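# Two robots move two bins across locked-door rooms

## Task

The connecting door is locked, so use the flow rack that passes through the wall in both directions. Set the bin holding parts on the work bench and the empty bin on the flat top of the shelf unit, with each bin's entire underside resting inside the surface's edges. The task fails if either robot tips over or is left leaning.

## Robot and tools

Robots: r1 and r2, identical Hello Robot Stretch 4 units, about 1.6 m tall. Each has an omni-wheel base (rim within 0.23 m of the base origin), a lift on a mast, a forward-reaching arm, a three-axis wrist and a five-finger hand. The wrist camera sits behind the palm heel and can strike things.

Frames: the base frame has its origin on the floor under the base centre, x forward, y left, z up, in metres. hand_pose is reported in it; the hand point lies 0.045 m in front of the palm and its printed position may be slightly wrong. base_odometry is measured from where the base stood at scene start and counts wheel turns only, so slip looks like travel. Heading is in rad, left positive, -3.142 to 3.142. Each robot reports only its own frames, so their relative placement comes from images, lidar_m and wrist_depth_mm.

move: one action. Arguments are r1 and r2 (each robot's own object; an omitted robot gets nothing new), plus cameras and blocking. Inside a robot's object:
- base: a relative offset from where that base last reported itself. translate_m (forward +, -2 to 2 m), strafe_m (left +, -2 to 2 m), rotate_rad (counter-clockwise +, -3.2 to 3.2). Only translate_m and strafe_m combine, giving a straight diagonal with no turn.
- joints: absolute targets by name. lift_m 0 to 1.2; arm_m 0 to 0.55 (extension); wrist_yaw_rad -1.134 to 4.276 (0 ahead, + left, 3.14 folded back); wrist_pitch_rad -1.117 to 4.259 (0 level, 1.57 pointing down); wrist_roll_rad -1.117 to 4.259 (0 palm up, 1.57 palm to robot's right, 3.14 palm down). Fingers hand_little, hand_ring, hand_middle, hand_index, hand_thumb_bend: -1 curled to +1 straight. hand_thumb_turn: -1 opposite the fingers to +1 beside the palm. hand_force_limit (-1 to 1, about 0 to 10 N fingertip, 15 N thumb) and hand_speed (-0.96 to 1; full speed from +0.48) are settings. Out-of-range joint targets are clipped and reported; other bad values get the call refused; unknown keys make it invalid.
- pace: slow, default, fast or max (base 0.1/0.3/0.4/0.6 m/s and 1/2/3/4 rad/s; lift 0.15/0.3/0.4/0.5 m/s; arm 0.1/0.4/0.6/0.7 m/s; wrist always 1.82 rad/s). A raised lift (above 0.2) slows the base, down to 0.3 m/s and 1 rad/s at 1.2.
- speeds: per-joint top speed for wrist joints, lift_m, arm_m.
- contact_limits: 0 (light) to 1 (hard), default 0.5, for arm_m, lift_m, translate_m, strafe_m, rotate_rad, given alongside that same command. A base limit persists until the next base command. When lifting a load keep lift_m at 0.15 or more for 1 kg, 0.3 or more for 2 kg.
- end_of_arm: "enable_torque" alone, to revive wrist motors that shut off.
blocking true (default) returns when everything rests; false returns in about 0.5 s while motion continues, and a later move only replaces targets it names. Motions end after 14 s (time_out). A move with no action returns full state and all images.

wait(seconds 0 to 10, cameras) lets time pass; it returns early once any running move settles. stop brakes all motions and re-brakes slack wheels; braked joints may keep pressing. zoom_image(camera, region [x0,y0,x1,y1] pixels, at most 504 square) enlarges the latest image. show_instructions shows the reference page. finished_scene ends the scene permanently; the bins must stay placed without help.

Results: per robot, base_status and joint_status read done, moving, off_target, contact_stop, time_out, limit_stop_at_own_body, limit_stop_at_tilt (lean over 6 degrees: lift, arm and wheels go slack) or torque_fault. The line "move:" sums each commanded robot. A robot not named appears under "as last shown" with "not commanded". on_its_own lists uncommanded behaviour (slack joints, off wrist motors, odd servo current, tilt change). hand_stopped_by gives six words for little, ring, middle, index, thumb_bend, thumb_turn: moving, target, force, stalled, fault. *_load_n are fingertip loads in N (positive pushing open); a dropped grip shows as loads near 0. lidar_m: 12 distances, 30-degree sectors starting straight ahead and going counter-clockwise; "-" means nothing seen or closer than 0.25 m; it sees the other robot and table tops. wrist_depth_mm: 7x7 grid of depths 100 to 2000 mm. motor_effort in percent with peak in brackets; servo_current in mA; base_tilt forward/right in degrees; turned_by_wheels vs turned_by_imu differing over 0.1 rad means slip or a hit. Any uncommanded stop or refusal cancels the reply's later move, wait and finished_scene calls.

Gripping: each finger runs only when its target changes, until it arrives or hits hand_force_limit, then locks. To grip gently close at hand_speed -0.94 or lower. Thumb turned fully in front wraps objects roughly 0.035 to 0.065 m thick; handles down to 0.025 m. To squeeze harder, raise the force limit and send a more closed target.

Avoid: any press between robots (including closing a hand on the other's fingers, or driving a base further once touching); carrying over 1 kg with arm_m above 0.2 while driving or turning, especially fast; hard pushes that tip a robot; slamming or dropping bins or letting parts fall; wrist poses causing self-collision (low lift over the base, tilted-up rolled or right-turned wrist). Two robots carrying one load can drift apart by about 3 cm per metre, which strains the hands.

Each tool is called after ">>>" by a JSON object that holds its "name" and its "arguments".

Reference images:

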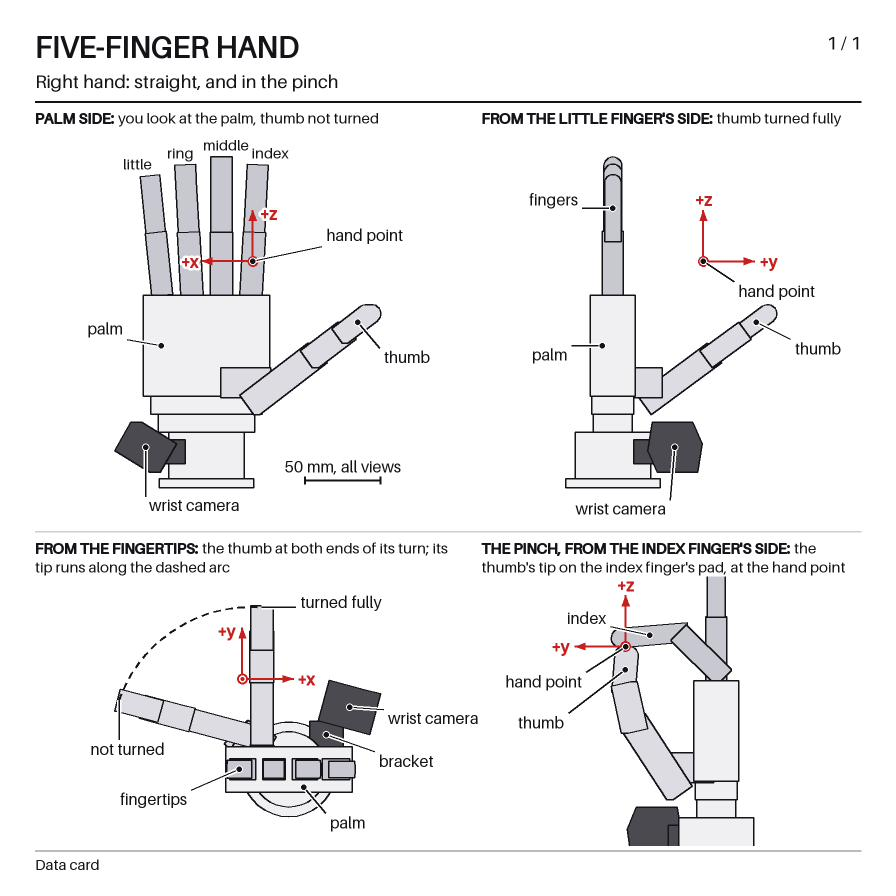

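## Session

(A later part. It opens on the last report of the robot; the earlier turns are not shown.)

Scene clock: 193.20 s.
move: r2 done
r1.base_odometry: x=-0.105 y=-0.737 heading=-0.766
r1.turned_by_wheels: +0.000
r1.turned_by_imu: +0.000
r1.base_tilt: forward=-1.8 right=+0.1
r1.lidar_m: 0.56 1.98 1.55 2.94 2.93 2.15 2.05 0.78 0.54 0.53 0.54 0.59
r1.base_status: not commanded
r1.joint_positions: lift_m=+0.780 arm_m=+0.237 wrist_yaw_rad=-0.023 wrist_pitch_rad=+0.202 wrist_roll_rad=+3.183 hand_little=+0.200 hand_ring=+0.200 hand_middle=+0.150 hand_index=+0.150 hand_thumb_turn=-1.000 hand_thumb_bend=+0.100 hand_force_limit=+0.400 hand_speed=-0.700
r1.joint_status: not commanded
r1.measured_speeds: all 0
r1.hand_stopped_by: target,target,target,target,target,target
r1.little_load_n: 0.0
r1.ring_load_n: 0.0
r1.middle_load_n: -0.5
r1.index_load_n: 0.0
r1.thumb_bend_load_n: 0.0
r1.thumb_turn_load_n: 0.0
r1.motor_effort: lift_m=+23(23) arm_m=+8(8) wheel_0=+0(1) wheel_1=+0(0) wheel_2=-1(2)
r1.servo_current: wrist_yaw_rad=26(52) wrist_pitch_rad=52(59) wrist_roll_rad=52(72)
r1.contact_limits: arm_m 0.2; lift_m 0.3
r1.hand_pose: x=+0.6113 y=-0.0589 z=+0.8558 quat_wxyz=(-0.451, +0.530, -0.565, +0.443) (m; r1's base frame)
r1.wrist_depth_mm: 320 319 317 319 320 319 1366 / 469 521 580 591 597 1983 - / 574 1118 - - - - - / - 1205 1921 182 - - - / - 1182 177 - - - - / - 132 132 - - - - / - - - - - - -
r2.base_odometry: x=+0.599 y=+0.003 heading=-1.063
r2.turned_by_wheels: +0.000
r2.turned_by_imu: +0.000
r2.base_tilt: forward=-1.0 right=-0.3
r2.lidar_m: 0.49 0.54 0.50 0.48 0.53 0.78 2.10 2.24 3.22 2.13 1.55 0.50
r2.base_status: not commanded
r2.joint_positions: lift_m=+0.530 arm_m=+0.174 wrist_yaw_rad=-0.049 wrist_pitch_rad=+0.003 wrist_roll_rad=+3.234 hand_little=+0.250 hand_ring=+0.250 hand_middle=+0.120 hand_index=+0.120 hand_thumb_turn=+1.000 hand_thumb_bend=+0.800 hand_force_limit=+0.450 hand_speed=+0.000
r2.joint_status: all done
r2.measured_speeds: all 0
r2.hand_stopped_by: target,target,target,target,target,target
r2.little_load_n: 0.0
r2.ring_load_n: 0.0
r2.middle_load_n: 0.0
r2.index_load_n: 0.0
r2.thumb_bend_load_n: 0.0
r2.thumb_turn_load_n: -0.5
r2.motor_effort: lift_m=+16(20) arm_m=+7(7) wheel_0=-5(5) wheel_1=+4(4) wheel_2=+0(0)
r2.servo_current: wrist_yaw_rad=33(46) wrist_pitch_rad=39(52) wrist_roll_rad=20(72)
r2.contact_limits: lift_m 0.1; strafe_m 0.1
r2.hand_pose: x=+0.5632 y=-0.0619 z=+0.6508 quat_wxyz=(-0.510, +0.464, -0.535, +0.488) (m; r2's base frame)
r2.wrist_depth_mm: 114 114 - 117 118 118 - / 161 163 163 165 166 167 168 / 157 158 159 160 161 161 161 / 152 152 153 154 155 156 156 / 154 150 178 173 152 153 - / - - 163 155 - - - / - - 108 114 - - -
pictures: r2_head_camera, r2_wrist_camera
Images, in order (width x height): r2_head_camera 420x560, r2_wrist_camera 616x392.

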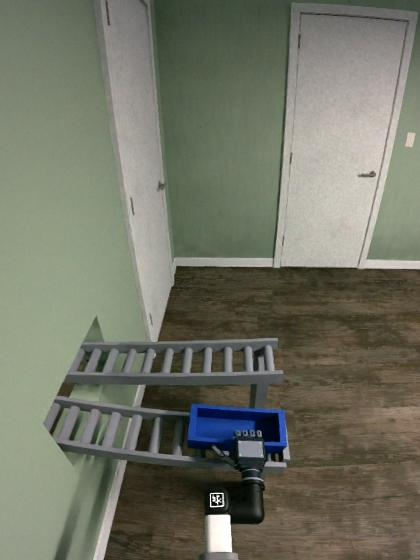

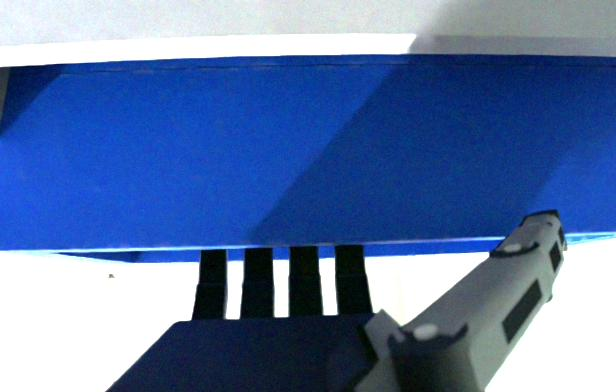

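>>> {"name": "move", "arguments": {"r2": {"joints": {"arm_m": 0.158}, "pace": "slow", "contact_limits": {"arm_m": 0.1}}, "cameras": ["r2_wrist_camera", "r2_head_camera"]}}

Scene clock: 195.00 s.
move: r2 done
r1: as last shown
r1.turned_by_imu: -0.001
r1.base_tilt: forward=-1.7 right=+0.2
r1.lidar_m: 0.57 1.99 1.55 2.97 2.95 2.15 2.05 0.76 0.55 0.52 0.55 0.59
r1.middle_load_n: 0.0
r1.servo_current: wrist_yaw_rad=33(59) wrist_pitch_rad=59(65) wrist_roll_rad=33(65)
r1.contact_limits: arm_m 0.2; lift_m 0.3
r1.wrist_depth_mm: 319 319 319 319 319 319 1366 / 469 521 585 591 597 1921 - / 574 1118 - - - - - / - 1205 1863 182 - - - / - 1182 177 - - - - / - 131 132 - - - - / - - - - - - -
r2.base_odometry: x=+0.599 y=+0.003 heading=-1.063
r2.turned_by_wheels: +0.000
r2.turned_by_imu: +0.000
r2.base_tilt: forward=-1.2 right=-0.3
r2.lidar_m: 0.49 0.55 0.49 0.47 0.53 0.79 2.11 2.23 3.22 2.13 1.53 0.52
r2.base_status: not commanded
r2.joint_positions: lift_m=+0.530 arm_m=+0.158 wrist_yaw_rad=-0.049 wrist_pitch_rad=+0.003 wrist_roll_rad=+3.234 hand_little=+0.250 hand_ring=+0.250 hand_middle=+0.120 hand_index=+0.120 hand_thumb_turn=+1.000 hand_thumb_bend=+0.800 hand_force_limit=+0.450 hand_speed=+0.000
r2.joint_status: all done
r2.measured_speeds: all 0
r2.hand_stopped_by: target,target,target,target,target,target
r2.little_load_n: 0.0
r2.ring_load_n: 0.0
r2.middle_load_n: 0.0
r2.index_load_n: 0.0
r2.thumb_bend_load_n: 0.0
r2.thumb_turn_load_n: 0.0
r2.motor_effort: lift_m=+16(17) arm_m=-7(10) wheel_0=-5(5) wheel_1=+4(4) wheel_2=+0(0)
r2.servo_current: wrist_yaw_rad=33(39) wrist_pitch_rad=46(52) wrist_roll_rad=33(46)
r2.contact_limits: arm_m 0.1; lift_m 0.1; strafe_m 0.1
r2.hand_pose: x=+0.5476 y=-0.0619 z=+0.6508 quat_wxyz=(-0.510, +0.464, -0.535, +0.488) (m; r2's base frame)
r2.wrist_depth_mm: - - - - - - - / 176 178 179 180 182 183 184 / 173 174 175 175 176 177 178 / 166 167 168 170 171 172 173 / - 212 175 173 167 - - / - - 163 155 - - - / - - 108 114 - - -
pictures: r2_head_camera, r2_wrist_camera
Images, in order (width x height): r2_head_camera 420x560, r2_wrist_camera 616x392.

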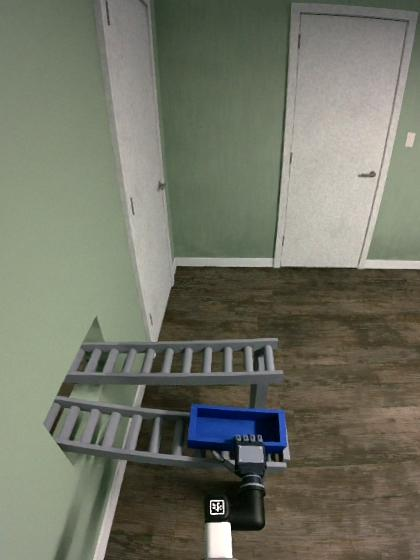

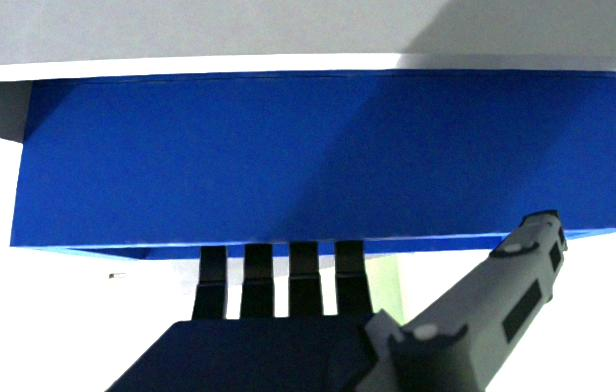

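>>> {"name": "move", "arguments": {"r2": {"joints": {"arm_m": 0.148}, "pace": "slow", "contact_limits": {"arm_m": 0.1}}, "cameras": ["r2_wrist_camera"]}}

>>> {"name": "move", "arguments": {"r2": {"joints": {"arm_m": 0.140}, "pace": "slow", "contact_limits": {"arm_m": 0.1}}, "cameras": ["r2_wrist_camera", "r2_head_camera"]}}

Scene clock: 196.17 s.
move: r2 done
r1: as last shown
r1.turned_by_imu: +0.000
r1.base_tilt: forward=-1.7 right=+0.0
r1.lidar_m: 0.56 1.99 1.52 2.94 2.93 2.15 2.04 0.76 0.55 0.52 0.53 0.59
r1.ring_load_n: -0.5
r1.motor_effort: lift_m=+23(23) arm_m=+8(8) wheel_0=+0(1) wheel_1=+0(0) wheel_2=-2(2)
r1.servo_current: wrist_yaw_rad=52(59) wrist_pitch_rad=59(59) wrist_roll_rad=20(65)
r1.contact_limits: arm_m 0.2; lift_m 0.3
r1.wrist_depth_mm: 319 319 320 319 319 319 1397 / 469 521 585 591 591 1983 - / 569 1138 - - - - - / - 1229 1863 183 - - - / - 1182 177 - - - - / - 132 132 - - - - / - - - - - - -
r2.base_odometry: x=+0.599 y=+0.003 heading=-1.063
r2.turned_by_wheels: +0.000
r2.turned_by_imu: +0.000
r2.base_tilt: forward=-1.0 right=-0.4
r2.lidar_m: 0.50 0.53 0.51 0.48 0.53 0.80 2.11 2.24 3.22 2.14 1.56 0.50
r2.base_status: not commanded
r2.joint_positions: lift_m=+0.530 arm_m=+0.148 wrist_yaw_rad=-0.049 wrist_pitch_rad=+0.003 wrist_roll_rad=+3.234 hand_little=+0.250 hand_ring=+0.250 hand_middle=+0.120 hand_index=+0.120 hand_thumb_turn=+1.000 hand_thumb_bend=+0.800 hand_force_limit=+0.450 hand_speed=+0.000
r2.joint_status: all done
r2.measured_speeds: all 0
r2.hand_stopped_by: target,target,target,target,target,target
r2.little_load_n: 0.0
r2.ring_load_n: 0.0
r2.middle_load_n: 0.0
r2.index_load_n: 0.5
r2.thumb_bend_load_n: 0.0
r2.thumb_turn_load_n: 0.0
r2.motor_effort: lift_m=+16(16) arm_m=-7(11) wheel_0=-5(5) wheel_1=+4(4) wheel_2=+0(0)
r2.servo_current: wrist_yaw_rad=39(46) wrist_pitch_rad=46(52) wrist_roll_rad=46(52)
r2.contact_limits: arm_m 0.1; lift_m 0.1; strafe_m 0.1
r2.hand_pose: x=+0.5377 y=-0.0619 z=+0.6508 quat_wxyz=(-0.510, +0.464, -0.535, +0.488) (m; r2's base frame)
r2.wrist_depth_mm: - - - - - - - / 175 177 178 179 181 182 183 / 171 172 174 175 176 177 178 / 166 167 168 169 171 172 173 / - 227 175 173 172 - - / - - 163 155 - - - / - - 108 114 - - -
pictures: r2_wrist_camera
Images, in order (width x height): r2_wrist_camera 616x392.

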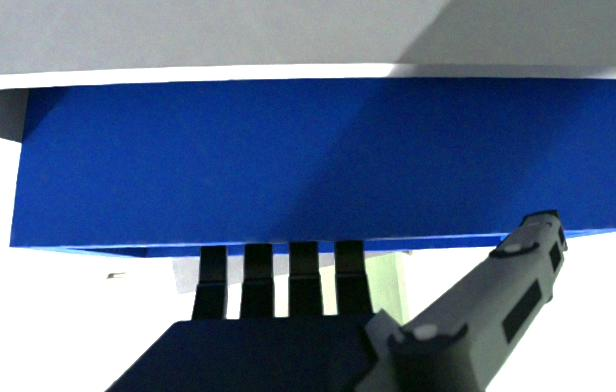

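Scene clock: 197.03 s.
move: r2 done
r1: as last shown
r1.base_tilt: forward=-1.9 right=+0.0
r1.lidar_m: 0.57 2.00 1.53 2.95 2.93 2.14 2.05 0.77 0.53 0.50 0.54 0.59
r1.ring_load_n: 0.0
r1.motor_effort: lift_m=+23(23) arm_m=+8(8) wheel_0=+0(1) wheel_1=+0(0) wheel_2=-1(2)
r1.servo_current: wrist_yaw_rad=39(65) wrist_pitch_rad=39(65) wrist_roll_rad=52(65)
r1.contact_limits: arm_m 0.2; lift_m 0.3
r1.wrist_depth_mm: 319 319 319 320 320 319 1366 / 469 521 585 591 597 1983 - / 574 1118 - - - - - / - 1229 1863 182 - - - / - 1160 177 - - - - / - 131 131 - - - - / - - - - - - -
r2.base_odometry: x=+0.599 y=+0.003 heading=-1.063
r2.turned_by_wheels: +0.000
r2.turned_by_imu: +0.000
r2.base_tilt: forward=-1.1 right=-0.3
r2.lidar_m: 0.49 0.54 0.48 0.47 0.54 0.79 2.10 2.24 3.25 2.10 1.57 0.52
r2.base_status: not commanded
r2.joint_positions: lift_m=+0.530 arm_m=+0.140 wrist_yaw_rad=-0.049 wrist_pitch_rad=+0.003 wrist_roll_rad=+3.234 hand_little=+0.250 hand_ring=+0.250 hand_middle=+0.120 hand_index=+0.120 hand_thumb_turn=+1.000 hand_thumb_bend=+0.800 hand_force_limit=+0.450 hand_speed=+0.000
r2.joint_status: all done
r2.measured_speeds: all 0
r2.hand_stopped_by: target,target,target,target,target,target
r2.little_load_n: 0.0
r2.ring_load_n: 0.0
r2.middle_load_n: 0.0
r2.index_load_n: 0.5
r2.thumb_bend_load_n: 0.0
r2.thumb_turn_load_n: 0.0
r2.motor_effort: lift_m=+16(16) arm_m=-8(11) wheel_0=-5(5) wheel_1=+4(4) wheel_2=+0(0)
r2.servo_current: wrist_yaw_rad=33(39) wrist_pitch_rad=52(52) wrist_roll_rad=33(52)
r2.contact_limits: arm_m 0.1; lift_m 0.1; strafe_m 0.1
r2.hand_pose: x=+0.5297 y=-0.0619 z=+0.6508 quat_wxyz=(-0.510, +0.464, -0.535, +0.488) (m; r2's base frame)
r2.wrist_depth_mm: - - - - - - - / 167 167 167 168 168 169 - / 166 167 167 167 168 168 169 / 165 166 167 167 167 167 168 / - - 175 167 174 - - / - - 163 155 - - - / - - 108 114 - - -
pictures: r2_head_camera, r2_wrist_camera
Images, in order (width x height): r2_head_camera 420x560, r2_wrist_camera 616x392.

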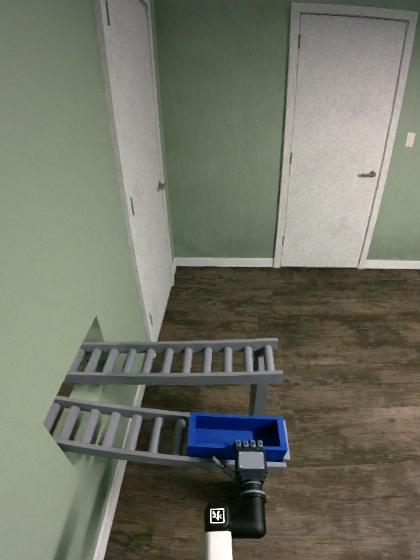

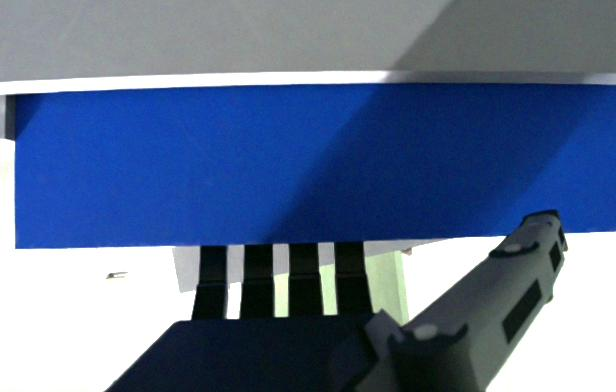

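>>> {"name": "move", "arguments": {"r2": {"joints": {"arm_m": 0.151, "lift_m": 0.524}, "pace": "slow", "contact_limits": {"arm_m": 0.1, "lift_m": 0.1}}, "cameras": ["r2_wrist_camera"]}}

>>> {"name": "move", "arguments": {"r2": {"joints": {"hand_thumb_bend": 0.45, "hand_speed": -0.7, "hand_force_limit": -0.3}}, "cameras": []}}

>>> {"name": "move", "arguments": {"r2": {"joints": {"hand_thumb_turn": -1.0}}, "cameras": ["r2_wrist_camera"]}}

Scene clock: 198.43 s.
move: r2 done
r1: as last shown
r1.turned_by_imu: -0.001
r1.base_tilt: forward=-1.6 right=+0.2
r1.lidar_m: 0.55 2.02 1.57 2.96 2.93 2.15 2.04 0.74 0.54 0.52 0.54 0.59
r1.motor_effort: lift_m=+23(23) arm_m=+8(8) wheel_0=+0(1) wheel_1=+0(0) wheel_2=-2(2)
r1.servo_current: wrist_yaw_rad=26(52) wrist_pitch_rad=46(65) wrist_roll_rad=39(65)
r1.contact_limits: arm_m 0.2; lift_m 0.3
r1.wrist_depth_mm: 319 319 319 319 320 320 1366 / 469 521 580 591 597 1983 - / 574 1138 - - - - - / - 1205 1921 182 - - - / - 1160 177 - - - - / - 131 132 - - - - / - - - - - - -
r2.base_odometry: x=+0.599 y=+0.003 heading=-1.063
r2.turned_by_wheels: +0.000
r2.turned_by_imu: +0.000
r2.base_tilt: forward=-1.1 right=-0.3
r2.lidar_m: 0.50 0.53 0.49 0.49 0.51 0.78 2.10 2.23 3.20 2.13 1.59 0.52
r2.base_status: not commanded
r2.joint_positions: lift_m=+0.524 arm_m=+0.151 wrist_yaw_rad=-0.049 wrist_pitch_rad=+0.003 wrist_roll_rad=+3.234 hand_little=+0.250 hand_ring=+0.250 hand_middle=+0.120 hand_index=+0.120 hand_thumb_turn=+1.000 hand_thumb_bend=+0.800 hand_force_limit=+0.450 hand_speed=+0.000
r2.joint_status: all done
r2.measured_speeds: all 0
r2.hand_stopped_by: target,target,target,target,target,target
r2.little_load_n: 0.0
r2.ring_load_n: 0.0
r2.middle_load_n: 0.0
r2.index_load_n: 0.0
r2.thumb_bend_load_n: 0.0
r2.thumb_turn_load_n: 0.0
r2.motor_effort: lift_m=+16(20) arm_m=+7(12) wheel_0=-5(5) wheel_1=+4(4) wheel_2=+0(0)
r2.servo_current: wrist_yaw_rad=39(46) wrist_pitch_rad=46(52) wrist_roll_rad=65(65)
r2.contact_limits: arm_m 0.1; lift_m 0.1; strafe_m 0.1
r2.hand_pose: x=+0.5402 y=-0.0619 z=+0.6448 quat_wxyz=(-0.510, +0.464, -0.535, +0.488) (m; r2's base frame)
r2.wrist_depth_mm: - - - - - - - / - - 157 157 158 158 - / 156 156 157 157 158 158 158 / 155 155 156 156 156 157 158 / 154 155 155 156 156 156 - / - - 163 155 - - - / - - 108 114 - - -
pictures: r2_wrist_camera
Images, in order (width x height): r2_wrist_camera 616x392.

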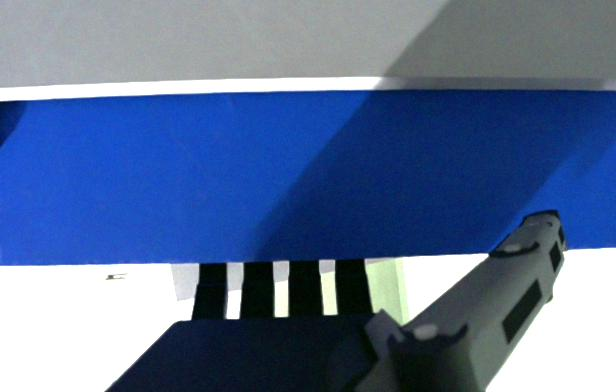

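Scene clock: 199.73 s.
move: r2 done
r1: as last shown
r1.base_tilt: forward=-1.7 right=+0.1
r1.lidar_m: 0.56 1.97 1.54 2.94 2.92 2.14 2.05 0.76 0.55 0.52 0.55 0.57
r1.servo_current: wrist_yaw_rad=39(65) wrist_pitch_rad=52(59) wrist_roll_rad=46(72)
r1.contact_limits: arm_m 0.2; lift_m 0.3
r1.wrist_depth_mm: 319 319 319 319 319 319 1366 / 469 521 580 591 597 1983 - / 574 1118 - - - - - / - 1229 1863 182 - - - / - 1182 177 - - - - / - 131 131 - - - - / - - - - - - -
r2.base_odometry: x=+0.599 y=+0.003 heading=-1.063
r2.turned_by_wheels: +0.000
r2.turned_by_imu: +0.000
r2.base_tilt: forward=-1.0 right=-0.4
r2.lidar_m: 0.49 0.51 0.50 0.48 0.53 0.77 2.09 2.22 3.24 2.10 1.57 0.52
r2.base_status: not commanded
r2.joint_positions: lift_m=+0.524 arm_m=+0.151 wrist_yaw_rad=-0.049 wrist_pitch_rad=+0.003 wrist_roll_rad=+3.234 hand_little=+0.250 hand_ring=+0.250 hand_middle=+0.120 hand_index=+0.120 hand_thumb_turn=+1.000 hand_thumb_bend=+0.450 hand_force_limit=-0.300 hand_speed=-0.700
r2.joint_status: all done
r2.measured_speeds: all 0
r2.hand_stopped_by: target,target,target,target,target,target
r2.little_load_n: 0.0
r2.ring_load_n: 0.0
r2.middle_load_n: 0.0
r2.index_load_n: 0.0
r2.thumb_bend_load_n: 0.0
r2.thumb_turn_load_n: 0.0
r2.motor_effort: lift_m=+16(17) arm_m=+7(7) wheel_0=-5(5) wheel_1=+4(4) wheel_2=+0(0)
r2.servo_current: wrist_yaw_rad=33(46) wrist_pitch_rad=39(52) wrist_roll_rad=39(59)
r2.contact_limits: arm_m 0.1; lift_m 0.1; strafe_m 0.1
r2.hand_pose: x=+0.5402 y=-0.0619 z=+0.6448 quat_wxyz=(-0.510, +0.464, -0.535, +0.488) (m; r2's base frame)
r2.wrist_depth_mm: - - - - - - - / - - 157 158 158 158 - / 156 156 156 157 158 158 158 / 155 156 156 156 157 157 158 / 154 155 155 156 156 141 - / - - 163 155 - - - / - - 108 114 - - -
pictures: none
No camera images: "cameras" was empty.

Scene clock: 203.67 s.
move: r2 done
r1: as last shown
r1.turned_by_imu: -0.002
r1.base_tilt: forward=-1.9 right=+0.0
r1.lidar_m: 0.56 2.00 1.54 2.94 2.92 2.15 2.05 0.76 0.55 0.51 0.53 0.58
r1.motor_effort: lift_m=+23(23) arm_m=+8(8) wheel_0=+0(1) wheel_1=+0(0) wheel_2=-1(2)
r1.servo_current: wrist_yaw_rad=20(65) wrist_pitch_rad=39(65) wrist_roll_rad=59(78)
r1.contact_limits: arm_m 0.2; lift_m 0.3
r1.wrist_depth_mm: 320 319 319 319 322 319 1397 / 469 521 585 585 603 1983 - / 574 1118 - - - - - / - 1205 1863 182 - - - / - 1182 177 - - - - / - 131 131 - - - - / - - - - - - -
r2.base_odometry: x=+0.599 y=+0.003 heading=-1.063
r2.turned_by_wheels: +0.000
r2.turned_by_imu: +0.001
r2.base_tilt: forward=-1.1 right=-0.3
r2.lidar_m: 0.49 0.53 0.49 0.48 0.53 0.78 2.10 2.23 3.24 2.12 1.51 0.51
r2.base_status: not commanded
r2.joint_positions: lift_m=+0.524 arm_m=+0.151 wrist_yaw_rad=-0.049 wrist_pitch_rad=+0.003 wrist_roll_rad=+3.234 hand_little=+0.250 hand_ring=+0.250 hand_middle=+0.120 hand_index=+0.120 hand_thumb_turn=-1.000 hand_thumb_bend=+0.450 hand_force_limit=-0.300 hand_speed=-0.700
r2.joint_status: all done
r2.measured_speeds: all 0
r2.hand_stopped_by: target,target,target,target,target,target
r2.little_load_n: 0.0
r2.ring_load_n: 0.0
r2.middle_load_n: 0.0
r2.index_load_n: 0.0
r2.thumb_bend_load_n: 0.0
r2.thumb_turn_load_n: 0.0
r2.motor_effort: lift_m=+16(17) arm_m=+7(7) wheel_0=-5(5) wheel_1=+4(4) wheel_2=+0(0)
r2.servo_current: wrist_yaw_rad=33(46) wrist_pitch_rad=39(52) wrist_roll_rad=33(59)
r2.contact_limits: arm_m 0.1; lift_m 0.1; strafe_m 0.1
r2.hand_pose: x=+0.5402 y=-0.0619 z=+0.6448 quat_wxyz=(-0.510, +0.464, -0.535, +0.488) (m; r2's base frame)
r2.wrist_depth_mm: - - - - - - - / - - 157 158 158 158 - / 156 156 157 157 158 158 158 / 155 156 156 156 157 157 158 / 154 155 155 156 - 156 - / - - 163 155 - - - / - - 108 - - - -
pictures: r2_wrist_camera
Images, in order (width x height): r2_wrist_camera 616x392.

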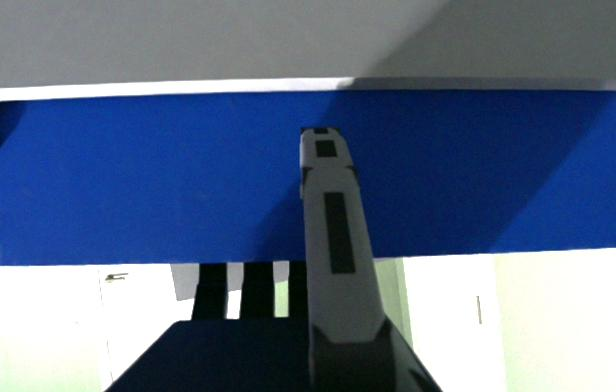

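>>> {"name": "move", "arguments": {"r2": {"joints": {"hand_thumb_bend": -0.19, "hand_speed": -0.88, "hand_force_limit": -0.5}}, "cameras": ["r2_wrist_camera"]}}

Scene clock: 208.03 s.
move: r2 done
r1: as last shown
r1.base_tilt: forward=-1.6 right=+0.1
r1.lidar_m: 0.56 2.00 1.55 2.92 2.92 2.14 2.05 0.76 0.54 0.52 0.54 0.59
r1.motor_effort: lift_m=+23(23) arm_m=+8(8) wheel_0=+0(1) wheel_1=+0(0) wheel_2=-2(2)
r1.servo_current: wrist_yaw_rad=26(72) wrist_pitch_rad=26(72) wrist_roll_rad=65(72)
r1.contact_limits: arm_m 0.2; lift_m 0.3
r1.wrist_depth_mm: 319 319 319 319 320 319 1366 / 469 521 585 585 597 1983 - / 574 1138 - - - - - / - 1205 1863 183 - - - / - 1182 177 - - - - / - 132 131 - - - - / - - - - - - -
r2.base_odometry: x=+0.599 y=+0.003 heading=-1.063
r2.turned_by_wheels: +0.000
r2.turned_by_imu: +0.001
r2.base_tilt: forward=-0.9 right=-0.2
r2.lidar_m: 0.48 0.53 0.51 0.48 0.52 0.78 2.08 2.22 3.22 2.10 1.56 0.51
r2.base_status: not commanded
r2.joint_positions: lift_m=+0.524 arm_m=+0.151 wrist_yaw_rad=-0.049 wrist_pitch_rad=+0.003 wrist_roll_rad=+3.234 hand_little=+0.250 hand_ring=+0.250 hand_middle=+0.120 hand_index=+0.120 hand_thumb_turn=-1.000 hand_thumb_bend=-0.188 hand_force_limit=-0.500 hand_speed=-0.880
r2.joint_status: all done
r2.measured_speeds: all 0
r2.hand_stopped_by: target,target,target,target,target,target
r2.little_load_n: 0.0
r2.ring_load_n: 0.0
r2.middle_load_n: 0.0
r2.index_load_n: 2.0
r2.thumb_bend_load_n: 2.5
r2.thumb_turn_load_n: 0.0
r2.motor_effort: lift_m=+16(17) arm_m=+7(7) wheel_0=-5(5) wheel_1=+4(4) wheel_2=+0(0)
r2.servo_current: wrist_yaw_rad=33(46) wrist_pitch_rad=46(52) wrist_roll_rad=26(78)
r2.contact_limits: arm_m 0.1; lift_m 0.1; strafe_m 0.1
r2.hand_pose: x=+0.5402 y=-0.0619 z=+0.6448 quat_wxyz=(-0.510, +0.464, -0.535, +0.488) (m; r2's base frame)
r2.wrist_depth_mm: - - - - - - - / - - 165 166 167 168 - / 163 163 164 165 167 167 168 / 162 163 163 164 165 166 167 / 161 162 163 164 165 165 - / - - 163 155 - - - / - - 108 - - - -
pictures: r2_wrist_camera
Images, in order (width x height): r2_wrist_camera 616x392.

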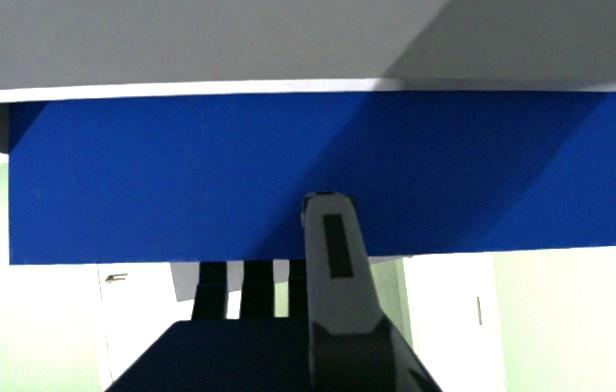

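>>> {"name": "move", "arguments": {"r2": {"joints": {"arm_m": 0.144}, "pace": "slow", "contact_limits": {"arm_m": 0.1}}, "cameras": []}}

>>> {"name": "move", "arguments": {"r2": {"joints": {"hand_index": -0.45, "hand_middle": -0.45, "hand_speed": -0.94, "hand_force_limit": 0.0}}, "cameras": ["r2_wrist_camera"]}}

>>> {"name": "move", "arguments": {"r2": {"joints": {"hand_index": -0.47, "hand_middle": -0.47, "hand_speed": -0.94, "hand_force_limit": 0.5}}, "cameras": ["r2_wrist_camera", "r2_head_camera"]}}

Scene clock: 209.13 s.
move: r2 done
r1.base_odometry: x=-0.105 y=-0.737 heading=-0.766
r1.turned_by_wheels: +0.000
r1.turned_by_imu: +0.000
r1.base_tilt: forward=-1.8 right=+0.1
r1.lidar_m: 0.56 1.99 1.54 2.93 2.95 2.14 2.05 0.75 0.54 0.51 0.55 0.57
r1.base_status: not commanded
r1.joint_positions: lift_m=+0.780 arm_m=+0.237 wrist_yaw_rad=-0.023 wrist_pitch_rad=+0.202 wrist_roll_rad=+3.183 hand_little=+0.200 hand_ring=+0.200 hand_middle=+0.150 hand_index=+0.150 hand_thumb_turn=-1.000 hand_thumb_bend=+0.100 hand_force_limit=+0.400 hand_speed=-0.700
r1.joint_status: not commanded
r1.measured_speeds: all 0
r1.hand_stopped_by: target,target,target,target,target,target
r1.little_load_n: 0.0
r1.ring_load_n: 0.0
r1.middle_load_n: 0.0
r1.index_load_n: 0.0
r1.thumb_bend_load_n: 0.0
r1.thumb_turn_load_n: 0.0
r1.motor_effort: lift_m=+23(23) arm_m=+8(8) wheel_0=+0(0) wheel_1=+0(0) wheel_2=-2(2)
r1.servo_current: wrist_yaw_rad=26(46) wrist_pitch_rad=33(65) wrist_roll_rad=46(65)
r1.contact_limits: arm_m 0.2; lift_m 0.3
r1.hand_pose: x=+0.6113 y=-0.0589 z=+0.8558 quat_wxyz=(-0.451, +0.530, -0.565, +0.443) (m; r1's base frame)
r1.wrist_depth_mm: 319 319 319 319 320 319 1366 / 469 521 580 585 597 1983 - / 574 1138 - - - - - / - 1205 1921 182 - - - / - 1182 177 - - - - / - 132 131 - - - - / - - - - - - -
r2.base_odometry: x=+0.599 y=+0.003 heading=-1.063
r2.turned_by_wheels: +0.000
r2.turned_by_imu: +0.000
r2.base_tilt: forward=-1.0 right=-0.3
r2.lidar_m: 0.49 0.51 0.49 0.48 0.51 0.80 2.10 2.24 3.23 2.11 1.58 0.54
r2.base_status: not commanded
r2.joint_positions: lift_m=+0.524 arm_m=+0.144 wrist_yaw_rad=-0.049 wrist_pitch_rad=+0.003 wrist_roll_rad=+3.234 hand_little=+0.250 hand_ring=+0.250 hand_middle=+0.120 hand_index=+0.120 hand_thumb_turn=-1.000 hand_thumb_bend=-0.188 hand_force_limit=-0.500 hand_speed=-0.880
r2.joint_status: all done
r2.measured_speeds: all 0
r2.hand_stopped_by: target,target,target,target,target,target
r2.little_load_n: 0.0
r2.ring_load_n: 0.0
r2.middle_load_n: 1.0
r2.index_load_n: 0.5
r2.thumb_bend_load_n: 2.0
r2.thumb_turn_load_n: -0.5
r2.motor_effort: lift_m=+16(17) arm_m=-8(13) wheel_0=-5(5) wheel_1=+4(4) wheel_2=+0(0)
r2.servo_current: wrist_yaw_rad=39(39) wrist_pitch_rad=46(46) wrist_roll_rad=39(59)
r2.contact_limits: arm_m 0.1; lift_m 0.1; strafe_m 0.1
r2.hand_pose: x=+0.5337 y=-0.0619 z=+0.6448 quat_wxyz=(-0.510, +0.464, -0.535, +0.488) (m; r2's base frame)
r2.wrist_depth_mm: - - - - - - - / - - - - 166 167 - / 165 165 165 165 165 166 166 / 164 164 164 165 165 165 165 / 163 164 164 164 164 164 - / - - 163 155 - - - / - - 108 - - - -
pictures: none
No camera images: "cameras" was empty.

Scene clock: 211.60 s.
move: r2 off_target
r1: as last shown
r1.turned_by_imu: -0.001
r1.base_tilt: forward=-1.8 right=+0.0
r1.lidar_m: 0.57 2.00 1.55 2.94 2.93 2.15 2.05 0.75 0.55 0.52 0.54 0.57
r1.motor_effort: lift_m=+23(23) arm_m=+8(8) wheel_0=+0(1) wheel_1=+0(0) wheel_2=-1(2)
r1.servo_current: wrist_yaw_rad=39(72) wrist_pitch_rad=52(59) wrist_roll_rad=20(65)
r1.contact_limits: arm_m 0.2; lift_m 0.3
r1.wrist_depth_mm: 319 319 319 319 320 319 1366 / 469 521 585 591 597 1921 - / 574 1118 - - - - - / - 1205 1863 183 - - - / - 1182 177 - - - - / - 131 132 - - - - / - - - - - - -
r2.base_odometry: x=+0.599 y=+0.003 heading=-1.063
r2.turned_by_wheels: +0.000
r2.turned_by_imu: +0.000
r2.base_tilt: forward=-1.1 right=-0.3
r2.lidar_m: 0.50 0.52 0.49 0.47 0.52 0.79 2.09 2.23 3.21 2.13 1.57 0.50
r2.base_status: not commanded
r2.joint_positions: lift_m=+0.524 arm_m=+0.144 wrist_yaw_rad=-0.049 wrist_pitch_rad=+0.003 wrist_roll_rad=+3.234 hand_little=+0.250 hand_ring=+0.250 hand_middle=+0.088 hand_index=+0.077 hand_thumb_turn=-1.000 hand_thumb_bend=-0.187 hand_force_limit=+0.000 hand_speed=-0.940
r2.joint_status: hand_middle off_target (ended at +0.088, target -0.450); hand_index off_target (ended at +0.077, target -0.450); the others done
r2.measured_speeds: all 0
r2.hand_stopped_by: target,target,force,force,target,target
r2.little_load_n: 0.0
r2.ring_load_n: 0.0
r2.middle_load_n: 3.5
r2.index_load_n: 5.0
r2.thumb_bend_load_n: 6.5
r2.thumb_turn_load_n: -0.5
r2.motor_effort: lift_m=+16(17) arm_m=-7(8) wheel_0=-5(5) wheel_1=+4(4) wheel_2=+0(0)
r2.servo_current: wrist_yaw_rad=39(46) wrist_pitch_rad=46(52) wrist_roll_rad=33(59)
r2.contact_limits: arm_m 0.1; lift_m 0.1; strafe_m 0.1
r2.hand_pose: x=+0.5336 y=-0.0619 z=+0.6448 quat_wxyz=(-0.510, +0.464, -0.535, +0.488) (m; r2's base frame)
r2.wrist_depth_mm: - - - - - - - / - - - 167 167 167 - / 165 165 166 166 166 166 167 / 164 164 164 164 165 165 165 / 163 163 164 163 164 - - / - - 163 154 - - - / - - 108 - - - -
pictures: r2_wrist_camera
Images, in order (width x height): r2_wrist_camera 616x392.

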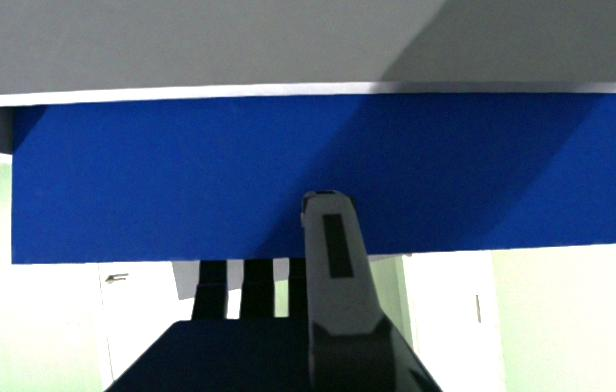

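Scene clock: 212.33 s.
move: r2 off_target
r1: as last shown
r1.turned_by_imu: +0.000
r1.base_tilt: forward=-1.9 right=+0.2
r1.lidar_m: 0.56 1.99 1.55 2.93 2.95 2.14 2.05 0.75 0.54 0.51 0.54 0.59
r1.index_load_n: -0.5
r1.servo_current: wrist_yaw_rad=65(65) wrist_pitch_rad=26(52) wrist_roll_rad=39(65)
r1.contact_limits: arm_m 0.2; lift_m 0.3
r1.wrist_depth_mm: 320 319 319 320 320 319 1397 / 469 521 580 591 597 1983 - / 574 1118 - - - - - / - 1205 1863 182 - - - / - 1182 177 - - - - / - 131 131 - - - - / - - - - - - -
r2.base_odometry: x=+0.599 y=+0.003 heading=-1.063
r2.turned_by_wheels: +0.000
r2.turned_by_imu: +0.000
r2.base_tilt: forward=-1.1 right=-0.3
r2.lidar_m: 0.51 0.54 0.48 0.48 0.53 0.78 2.10 2.24 3.23 2.14 1.55 0.50
r2.base_status: not commanded
r2.joint_positions: lift_m=+0.524 arm_m=+0.144 wrist_yaw_rad=-0.049 wrist_pitch_rad=+0.003 wrist_roll_rad=+3.234 hand_little=+0.250 hand_ring=+0.250 hand_middle=+0.028 hand_index=+0.023 hand_thumb_turn=-1.000 hand_thumb_bend=-0.184 hand_force_limit=+0.500 hand_speed=-0.940
r2.joint_status: hand_middle off_target (ended at +0.028, target -0.470); hand_index off_target (ended at +0.023, target -0.470); the others done
r2.measured_speeds: all 0
r2.hand_stopped_by: target,target,force,force,target,target
r2.little_load_n: -0.5
r2.ring_load_n: 0.0
r2.middle_load_n: 7.5
r2.index_load_n: 6.5
r2.thumb_bend_load_n: 16.0
r2.thumb_turn_load_n: 0.5
r2.motor_effort: lift_m=+16(17) arm_m=-7(7) wheel_0=-5(5) wheel_1=+4(4) wheel_2=+0(0)
r2.servo_current: wrist_yaw_rad=33(39) wrist_pitch_rad=39(52) wrist_roll_rad=39(52)
r2.contact_limits: arm_m 0.1; lift_m 0.1; strafe_m 0.1
r2.hand_pose: x=+0.5336 y=-0.0619 z=+0.6448 quat_wxyz=(-0.510, +0.464, -0.535, +0.488) (m; r2's base frame)
r2.wrist_depth_mm: - - - - - - - / - - 171 172 171 172 - / 168 168 169 169 169 169 169 / 165 165 165 165 165 165 165 / 163 163 163 163 - - - / - - 163 154 - - - / - - 108 - - - -
pictures: r2_head_camera, r2_wrist_camera
Images, in order (width x height): r2_head_camera 420x560, r2_wrist_camera 616x392.

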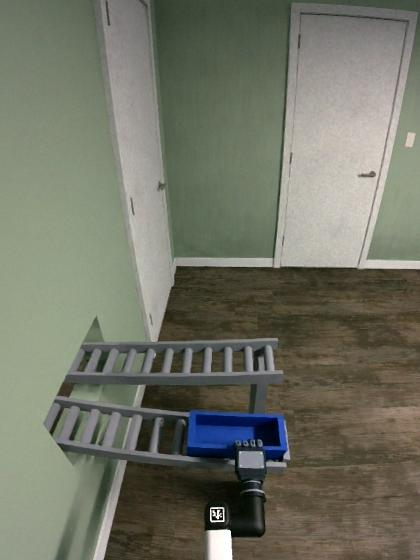

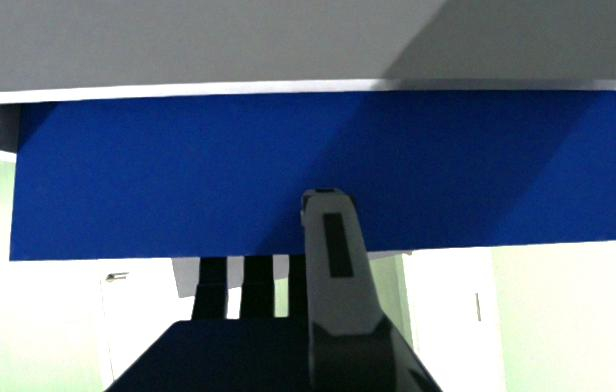

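>>> {"name": "move", "arguments": {"r2": {"joints": {"hand_index": -0.5, "hand_middle": -0.5, "hand_speed": -0.94, "hand_force_limit": 0.9}}, "cameras": ["r2_wrist_camera"]}}

>>> {"name": "move", "arguments": {"r2": {"joints": {"lift_m": 0.532}, "pace": "slow", "contact_limits": {"lift_m": 0.3}}, "cameras": ["r2_wrist_camera", "r2_head_camera"]}}

Scene clock: 213.03 s.
move: r2 off_target
r1: as last shown
r1.base_tilt: forward=-1.7 right=+0.2
r1.lidar_m: 0.56 1.99 1.53 2.96 2.94 2.15 2.04 0.76 0.54 0.52 0.55 0.59
r1.index_load_n: 0.0
r1.motor_effort: lift_m=+23(23) arm_m=+8(8) wheel_0=+0(1) wheel_1=+0(0) wheel_2=-2(2)
r1.servo_current: wrist_yaw_rad=59(59) wrist_pitch_rad=39(59) wrist_roll_rad=46(52)
r1.contact_limits: arm_m 0.2; lift_m 0.3
r1.wrist_depth_mm: 320 319 319 319 320 320 1366 / 469 521 580 585 597 1983 - / 574 1118 - - - - - / - 1205 1863 183 - - - / - 1160 177 - - - - / - 131 131 - - - - / - - - - - - -
r2.base_odometry: x=+0.599 y=+0.003 heading=-1.063
r2.turned_by_wheels: +0.000
r2.turned_by_imu: +0.000
r2.base_tilt: forward=-1.2 right=-0.3
r2.lidar_m: 0.51 0.53 0.51 0.47 0.52 0.74 2.11 2.25 3.26 2.10 1.55 0.51
r2.base_status: not commanded
r2.joint_positions: lift_m=+0.524 arm_m=+0.144 wrist_yaw_rad=-0.049 wrist_pitch_rad=+0.003 wrist_roll_rad=+3.234 hand_little=+0.250 hand_ring=+0.250 hand_middle=+0.002 hand_index=-0.009 hand_thumb_turn=-1.000 hand_thumb_bend=-0.183 hand_force_limit=+0.900 hand_speed=-0.940
r2.joint_status: hand_middle off_target (ended at +0.002, target -0.500); hand_index off_target (ended at -0.009, target -0.500); the others done
r2.measured_speeds: all 0
r2.hand_stopped_by: target,target,force,force,target,target
r2.little_load_n: 0.0
r2.ring_load_n: -0.5
r2.middle_load_n: 8.0
r2.index_load_n: 8.5
r2.thumb_bend_load_n: 20.0
r2.thumb_turn_load_n: 0.0
r2.motor_effort: lift_m=+16(16) arm_m=-7(7) wheel_0=-5(5) wheel_1=+4(4) wheel_2=+0(0)
r2.servo_current: wrist_yaw_rad=26(39) wrist_pitch_rad=46(46) wrist_roll_rad=46(59)
r2.contact_limits: arm_m 0.1; lift_m 0.1; strafe_m 0.1
r2.hand_pose: x=+0.5336 y=-0.0619 z=+0.6448 quat_wxyz=(-0.510, +0.464, -0.535, +0.488) (m; r2's base frame)
r2.wrist_depth_mm: - - - - - - - / - - 174 174 173 - - / 171 171 170 170 170 170 169 / 166 166 165 165 165 165 165 / 163 163 163 163 162 162 - / - - 163 157 - - - / - - 108 - - - -
pictures: r2_wrist_camera
Images, in order (width x height): r2_wrist_camera 616x392.

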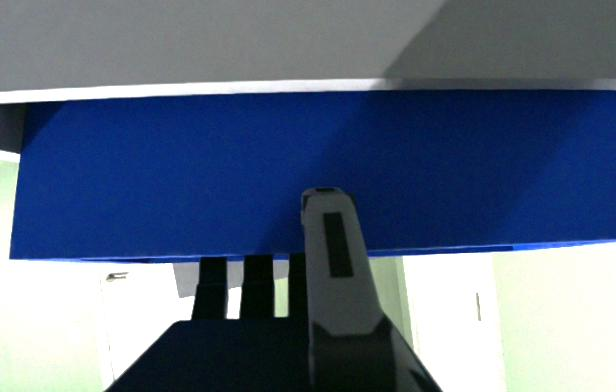

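Scene clock: 213.73 s.
move: r2 done
r1: as last shown
r1.base_tilt: forward=-1.9 right=+0.1
r1.lidar_m: 0.56 2.00 1.56 2.94 2.95 2.15 2.04 0.76 0.55 0.51 0.55 0.59
r1.motor_effort: lift_m=+23(23) arm_m=+8(8) wheel_0=-1(1) wheel_1=+0(0) wheel_2=-1(2)
r1.servo_current: wrist_yaw_rad=33(59) wrist_pitch_rad=46(65) wrist_roll_rad=46(72)
r1.contact_limits: arm_m 0.2; lift_m 0.3
r1.wrist_depth_mm: 319 319 320 319 320 319 1366 / 469 517 580 585 603 1921 - / 574 1118 - - - - - / - 1205 1921 183 - - - / - 1182 177 - - - - / - 132 132 - - - - / - - - - - - -
r2.base_odometry: x=+0.599 y=+0.003 heading=-1.063
r2.turned_by_wheels: +0.000
r2.turned_by_imu: +0.000
r2.base_tilt: forward=-1.2 right=-0.4
r2.lidar_m: 0.49 0.52 0.49 0.47 0.53 0.79 2.10 2.24 3.21 2.11 1.56 0.49
r2.base_status: not commanded
r2.joint_positions: lift_m=+0.532 arm_m=+0.144 wrist_yaw_rad=-0.049 wrist_pitch_rad=+0.005 wrist_roll_rad=+3.234 hand_little=+0.250 hand_ring=+0.250 hand_middle=+0.002 hand_index=-0.009 hand_thumb_turn=-1.000 hand_thumb_bend=-0.183 hand_force_limit=+0.900 hand_speed=-0.940
r2.joint_status: all done
r2.measured_speeds: all 0
r2.hand_stopped_by: target,target,force,force,target,target
r2.little_load_n: 0.0
r2.ring_load_n: 0.0
r2.middle_load_n: 8.5
r2.index_load_n: 8.0
r2.thumb_bend_load_n: 19.5
r2.thumb_turn_load_n: 0.0
r2.motor_effort: lift_m=+25(29) arm_m=-7(7) wheel_0=-5(5) wheel_1=+4(4) wheel_2=+0(0)
r2.servo_current: wrist_yaw_rad=39(46) wrist_pitch_rad=46(52) wrist_roll_rad=33(59)
r2.contact_limits: arm_m 0.1; lift_m 0.3; strafe_m 0.1
r2.hand_pose: x=+0.5335 y=-0.0619 z=+0.6516 quat_wxyz=(-0.509, +0.465, -0.535, +0.488) (m; r2's base frame)
r2.wrist_depth_mm: - - - - - - - / 176 176 175 175 174 175 - / 172 171 171 171 170 170 170 / 167 166 166 166 165 165 164 / 163 163 163 163 162 162 - / - - 163 157 - - - / - - 108 - - - -
pictures: r2_head_camera, r2_wrist_camera
Images, in order (width x height): r2_head_camera 420x560, r2_wrist_camera 616x392.

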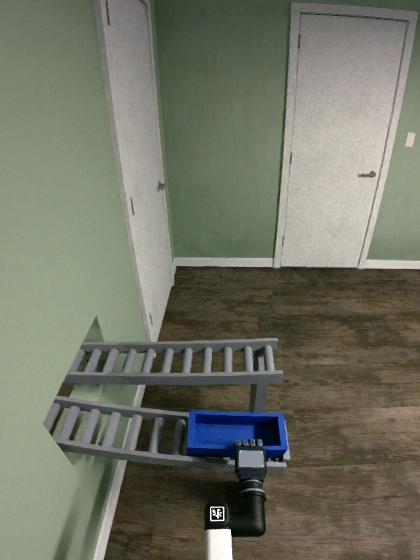

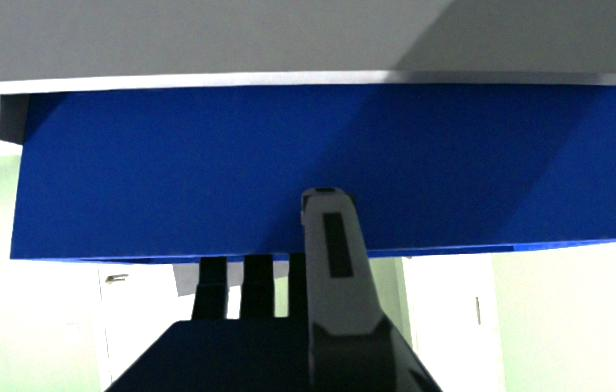

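>>> {"name": "move", "arguments": {"r2": {"joints": {"lift_m": 0.545}, "pace": "slow", "contact_limits": {"lift_m": 0.3}}, "cameras": ["r2_wrist_camera", "r2_head_camera"]}}

Scene clock: 214.67 s.
move: r2 done
r1: as last shown
r1.base_tilt: forward=-1.9 right=+0.2
r1.lidar_m: 0.57 1.98 1.53 2.95 2.92 2.15 2.04 0.76 0.55 0.50 0.55 0.58
r1.motor_effort: lift_m=+23(23) arm_m=+8(8) wheel_0=+0(0) wheel_1=+0(0) wheel_2=-1(2)
r1.servo_current: wrist_yaw_rad=26(59) wrist_pitch_rad=52(65) wrist_roll_rad=65(72)
r1.contact_limits: arm_m 0.2; lift_m 0.3
r1.wrist_depth_mm: 319 319 319 319 320 319 1366 / 469 521 580 585 597 1983 - / 574 1118 - - - - - / - 1205 1863 183 - - - / - 1205 177 - - - - / - 131 131 - - - - / - - - - - - -
r2.base_odometry: x=+0.599 y=+0.003 heading=-1.063
r2.turned_by_wheels: +0.000
r2.turned_by_imu: +0.000
r2.base_tilt: forward=-1.0 right=-0.4
r2.lidar_m: 0.51 0.50 0.49 0.48 0.53 0.79 2.10 2.23 3.21 2.12 1.57 0.51
r2.base_status: not commanded
r2.joint_positions: lift_m=+0.545 arm_m=+0.144 wrist_yaw_rad=-0.049 wrist_pitch_rad=+0.005 wrist_roll_rad=+3.234 hand_little=+0.250 hand_ring=+0.250 hand_middle=+0.002 hand_index=-0.009 hand_thumb_turn=-1.000 hand_thumb_bend=-0.183 hand_force_limit=+0.900 hand_speed=-0.940
r2.joint_status: all done
r2.measured_speeds: all 0
r2.hand_stopped_by: target,target,force,force,target,target
r2.little_load_n: 0.0
r2.ring_load_n: 0.0
r2.middle_load_n: 8.5
r2.index_load_n: 7.5
r2.thumb_bend_load_n: 19.5
r2.thumb_turn_load_n: 0.0
r2.motor_effort: lift_m=+25(28) arm_m=-7(7) wheel_0=-5(5) wheel_1=+4(4) wheel_2=+0(0)
r2.servo_current: wrist_yaw_rad=26(39) wrist_pitch_rad=39(52) wrist_roll_rad=46(65)
r2.contact_limits: arm_m 0.1; lift_m 0.3; strafe_m 0.1
r2.hand_pose: x=+0.5335 y=-0.0619 z=+0.6646 quat_wxyz=(-0.509, +0.465, -0.535, +0.488) (m; r2's base frame)
r2.wrist_depth_mm: - - - - - - - / 177 176 176 175 174 175 - / 173 171 171 171 170 169 169 / 166 166 166 166 165 165 164 / 163 163 163 163 162 162 - / - - 163 157 - - - / - - 108 - - - -
pictures: r2_head_camera, r2_wrist_camera
Images, in order (width x height): r2_head_camera 420x560, r2_wrist_camera 616x392.

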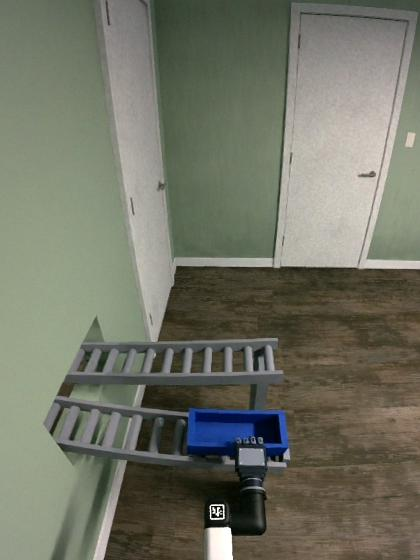

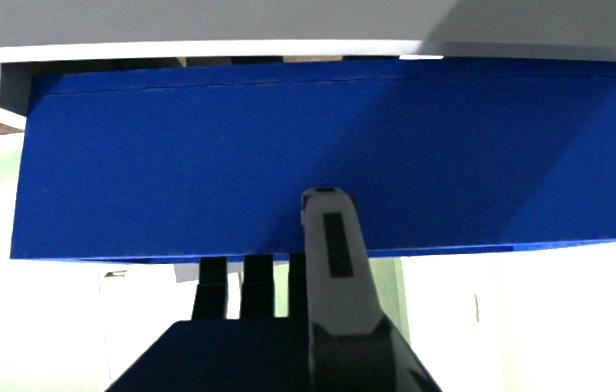

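>>> {"name": "move", "arguments": {"r2": {"joints": {"lift_m": 0.58}, "pace": "slow", "contact_limits": {"lift_m": 0.3}}, "cameras": ["r2_wrist_camera"]}}

>>> {"name": "move", "arguments": {"r2": {"joints": {"lift_m": 0.68}, "pace": "slow", "contact_limits": {"lift_m": 0.3}}, "cameras": ["r2_wrist_camera", "r2_head_camera"]}}

Scene clock: 215.93 s.
move: r2 done
r1: as last shown
r1.turned_by_imu: -0.001
r1.base_tilt: forward=-1.6 right=+0.0
r1.lidar_m: 0.57 1.99 1.55 2.94 2.91 2.14 2.04 0.77 0.54 0.51 0.55 0.59
r1.motor_effort: lift_m=+23(23) arm_m=+8(8) wheel_0=+0(1) wheel_1=+0(0) wheel_2=-1(2)
r1.servo_current: wrist_yaw_rad=52(72) wrist_pitch_rad=13(65) wrist_roll_rad=26(72)
r1.contact_limits: arm_m 0.2; lift_m 0.3
r1.wrist_depth_mm: 319 320 319 320 320 319 1397 / 469 521 585 591 597 1921 - / 574 1118 - - - - - / - 1205 1921 182 - - - / - 1182 177 - - - - / - 131 131 - - - - / - - - - - - -
r2.base_odometry: x=+0.599 y=+0.003 heading=-1.063
r2.turned_by_wheels: +0.000
r2.turned_by_imu: +0.000
r2.base_tilt: forward=-1.1 right=-0.2
r2.lidar_m: 0.49 0.55 0.49 0.47 0.54 0.79 2.10 2.23 3.24 2.10 1.56 0.50
r2.base_status: not commanded
r2.joint_positions: lift_m=+0.580 arm_m=+0.144 wrist_yaw_rad=-0.049 wrist_pitch_rad=+0.005 wrist_roll_rad=+3.234 hand_little=+0.250 hand_ring=+0.250 hand_middle=+0.002 hand_index=-0.009 hand_thumb_turn=-1.000 hand_thumb_bend=-0.183 hand_force_limit=+0.900 hand_speed=-0.940
r2.joint_status: all done
r2.measured_speeds: all 0
r2.hand_stopped_by: target,target,force,force,target,target
r2.little_load_n: 0.0
r2.ring_load_n: 0.0
r2.middle_load_n: 8.5
r2.index_load_n: 7.5
r2.thumb_bend_load_n: 19.0
r2.thumb_turn_load_n: 0.0
r2.motor_effort: lift_m=+25(29) arm_m=-7(7) wheel_0=-5(5) wheel_1=+4(4) wheel_2=+0(0)
r2.servo_current: wrist_yaw_rad=33(46) wrist_pitch_rad=39(59) wrist_roll_rad=26(52)
r2.contact_limits: arm_m 0.1; lift_m 0.3; strafe_m 0.1
r2.hand_pose: x=+0.5335 y=-0.0619 z=+0.6996 quat_wxyz=(-0.509, +0.465, -0.535, +0.488) (m; r2's base frame)
r2.wrist_depth_mm: 198 255 303 304 291 276 272 / 198 176 176 175 174 175 - / 173 171 171 171 170 170 169 / 167 166 166 166 165 165 164 / 163 163 163 163 162 161 - / - - 163 157 - - - / - - 108 - - - -
pictures: r2_wrist_camera
Images, in order (width x height): r2_wrist_camera 616x392.

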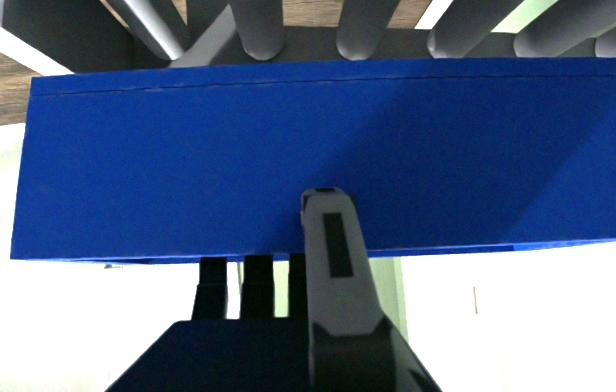

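Scene clock: 217.63 s.
move: r2 done
r1: as last shown
r1.base_tilt: forward=-1.6 right=+0.1
r1.lidar_m: 0.56 2.00 1.55 2.95 2.94 2.14 2.04 0.77 0.54 0.51 0.54 0.59
r1.servo_current: wrist_yaw_rad=52(59) wrist_pitch_rad=39(72) wrist_roll_rad=59(59)
r1.contact_limits: arm_m 0.2; lift_m 0.3
r1.wrist_depth_mm: 319 319 319 319 320 319 1397 / 469 521 580 591 597 1983 - / 574 1118 - - - - - / - 1205 1863 182 - - - / - 1205 177 - - - - / - 132 132 - - - - / - - - - - - -
r2.base_odometry: x=+0.599 y=+0.003 heading=-1.063
r2.turned_by_wheels: +0.000
r2.turned_by_imu: +0.000
r2.base_tilt: forward=-1.0 right=-0.3
r2.lidar_m: 0.48 0.53 0.51 0.48 0.53 0.78 2.10 2.22 3.21 2.12 1.56 0.51
r2.base_status: not commanded
r2.joint_positions: lift_m=+0.680 arm_m=+0.144 wrist_yaw_rad=-0.049 wrist_pitch_rad=+0.005 wrist_roll_rad=+3.234 hand_little=+0.250 hand_ring=+0.250 hand_middle=+0.002 hand_index=-0.009 hand_thumb_turn=-1.000 hand_thumb_bend=-0.183 hand_force_limit=+0.900 hand_speed=-0.940
r2.joint_status: all done
r2.measured_speeds: all 0
r2.hand_stopped_by: target,target,force,force,target,target
r2.little_load_n: 0.0
r2.ring_load_n: -0.5
r2.middle_load_n: 8.5
r2.index_load_n: 7.5
r2.thumb_bend_load_n: 19.0
r2.thumb_turn_load_n: 0.0
r2.motor_effort: lift_m=+25(29) arm_m=-7(7) wheel_0=-5(5) wheel_1=+4(4) wheel_2=+0(0)
r2.servo_current: wrist_yaw_rad=33(46) wrist_pitch_rad=39(52) wrist_roll_rad=39(59)
r2.contact_limits: arm_m 0.1; lift_m 0.3; strafe_m 0.1
r2.hand_pose: x=+0.5335 y=-0.0619 z=+0.7996 quat_wxyz=(-0.509, +0.465, -0.535, +0.488) (m; r2's base frame)
r2.wrist_depth_mm: 1430 1499 554 1576 1576 - - / 1661 176 175 175 175 175 - / 173 171 171 171 170 170 169 / 167 166 166 166 165 165 164 / 163 163 163 163 162 162 - / - - 163 157 - - - / - - 108 - - - -
pictures: r2_head_camera, r2_wrist_camera
Images, in order (width x height): r2_head_camera 420x560, r2_wrist_camera 616x392.

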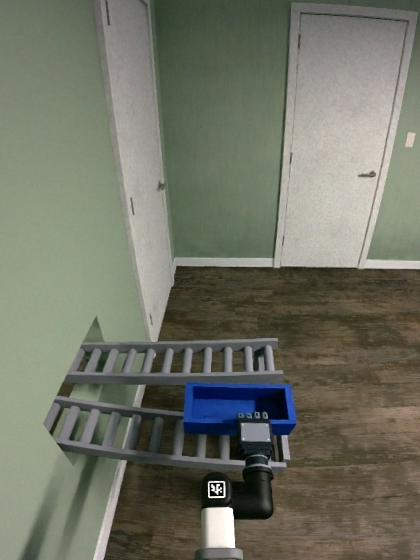

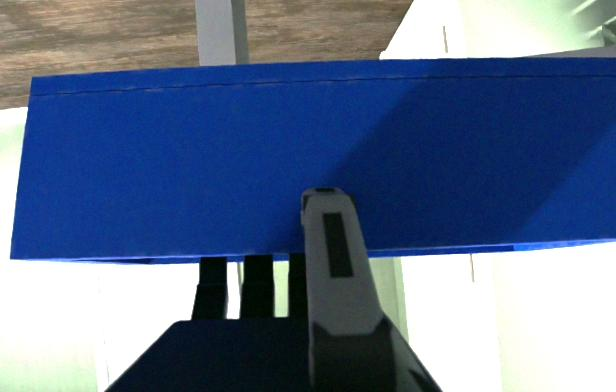

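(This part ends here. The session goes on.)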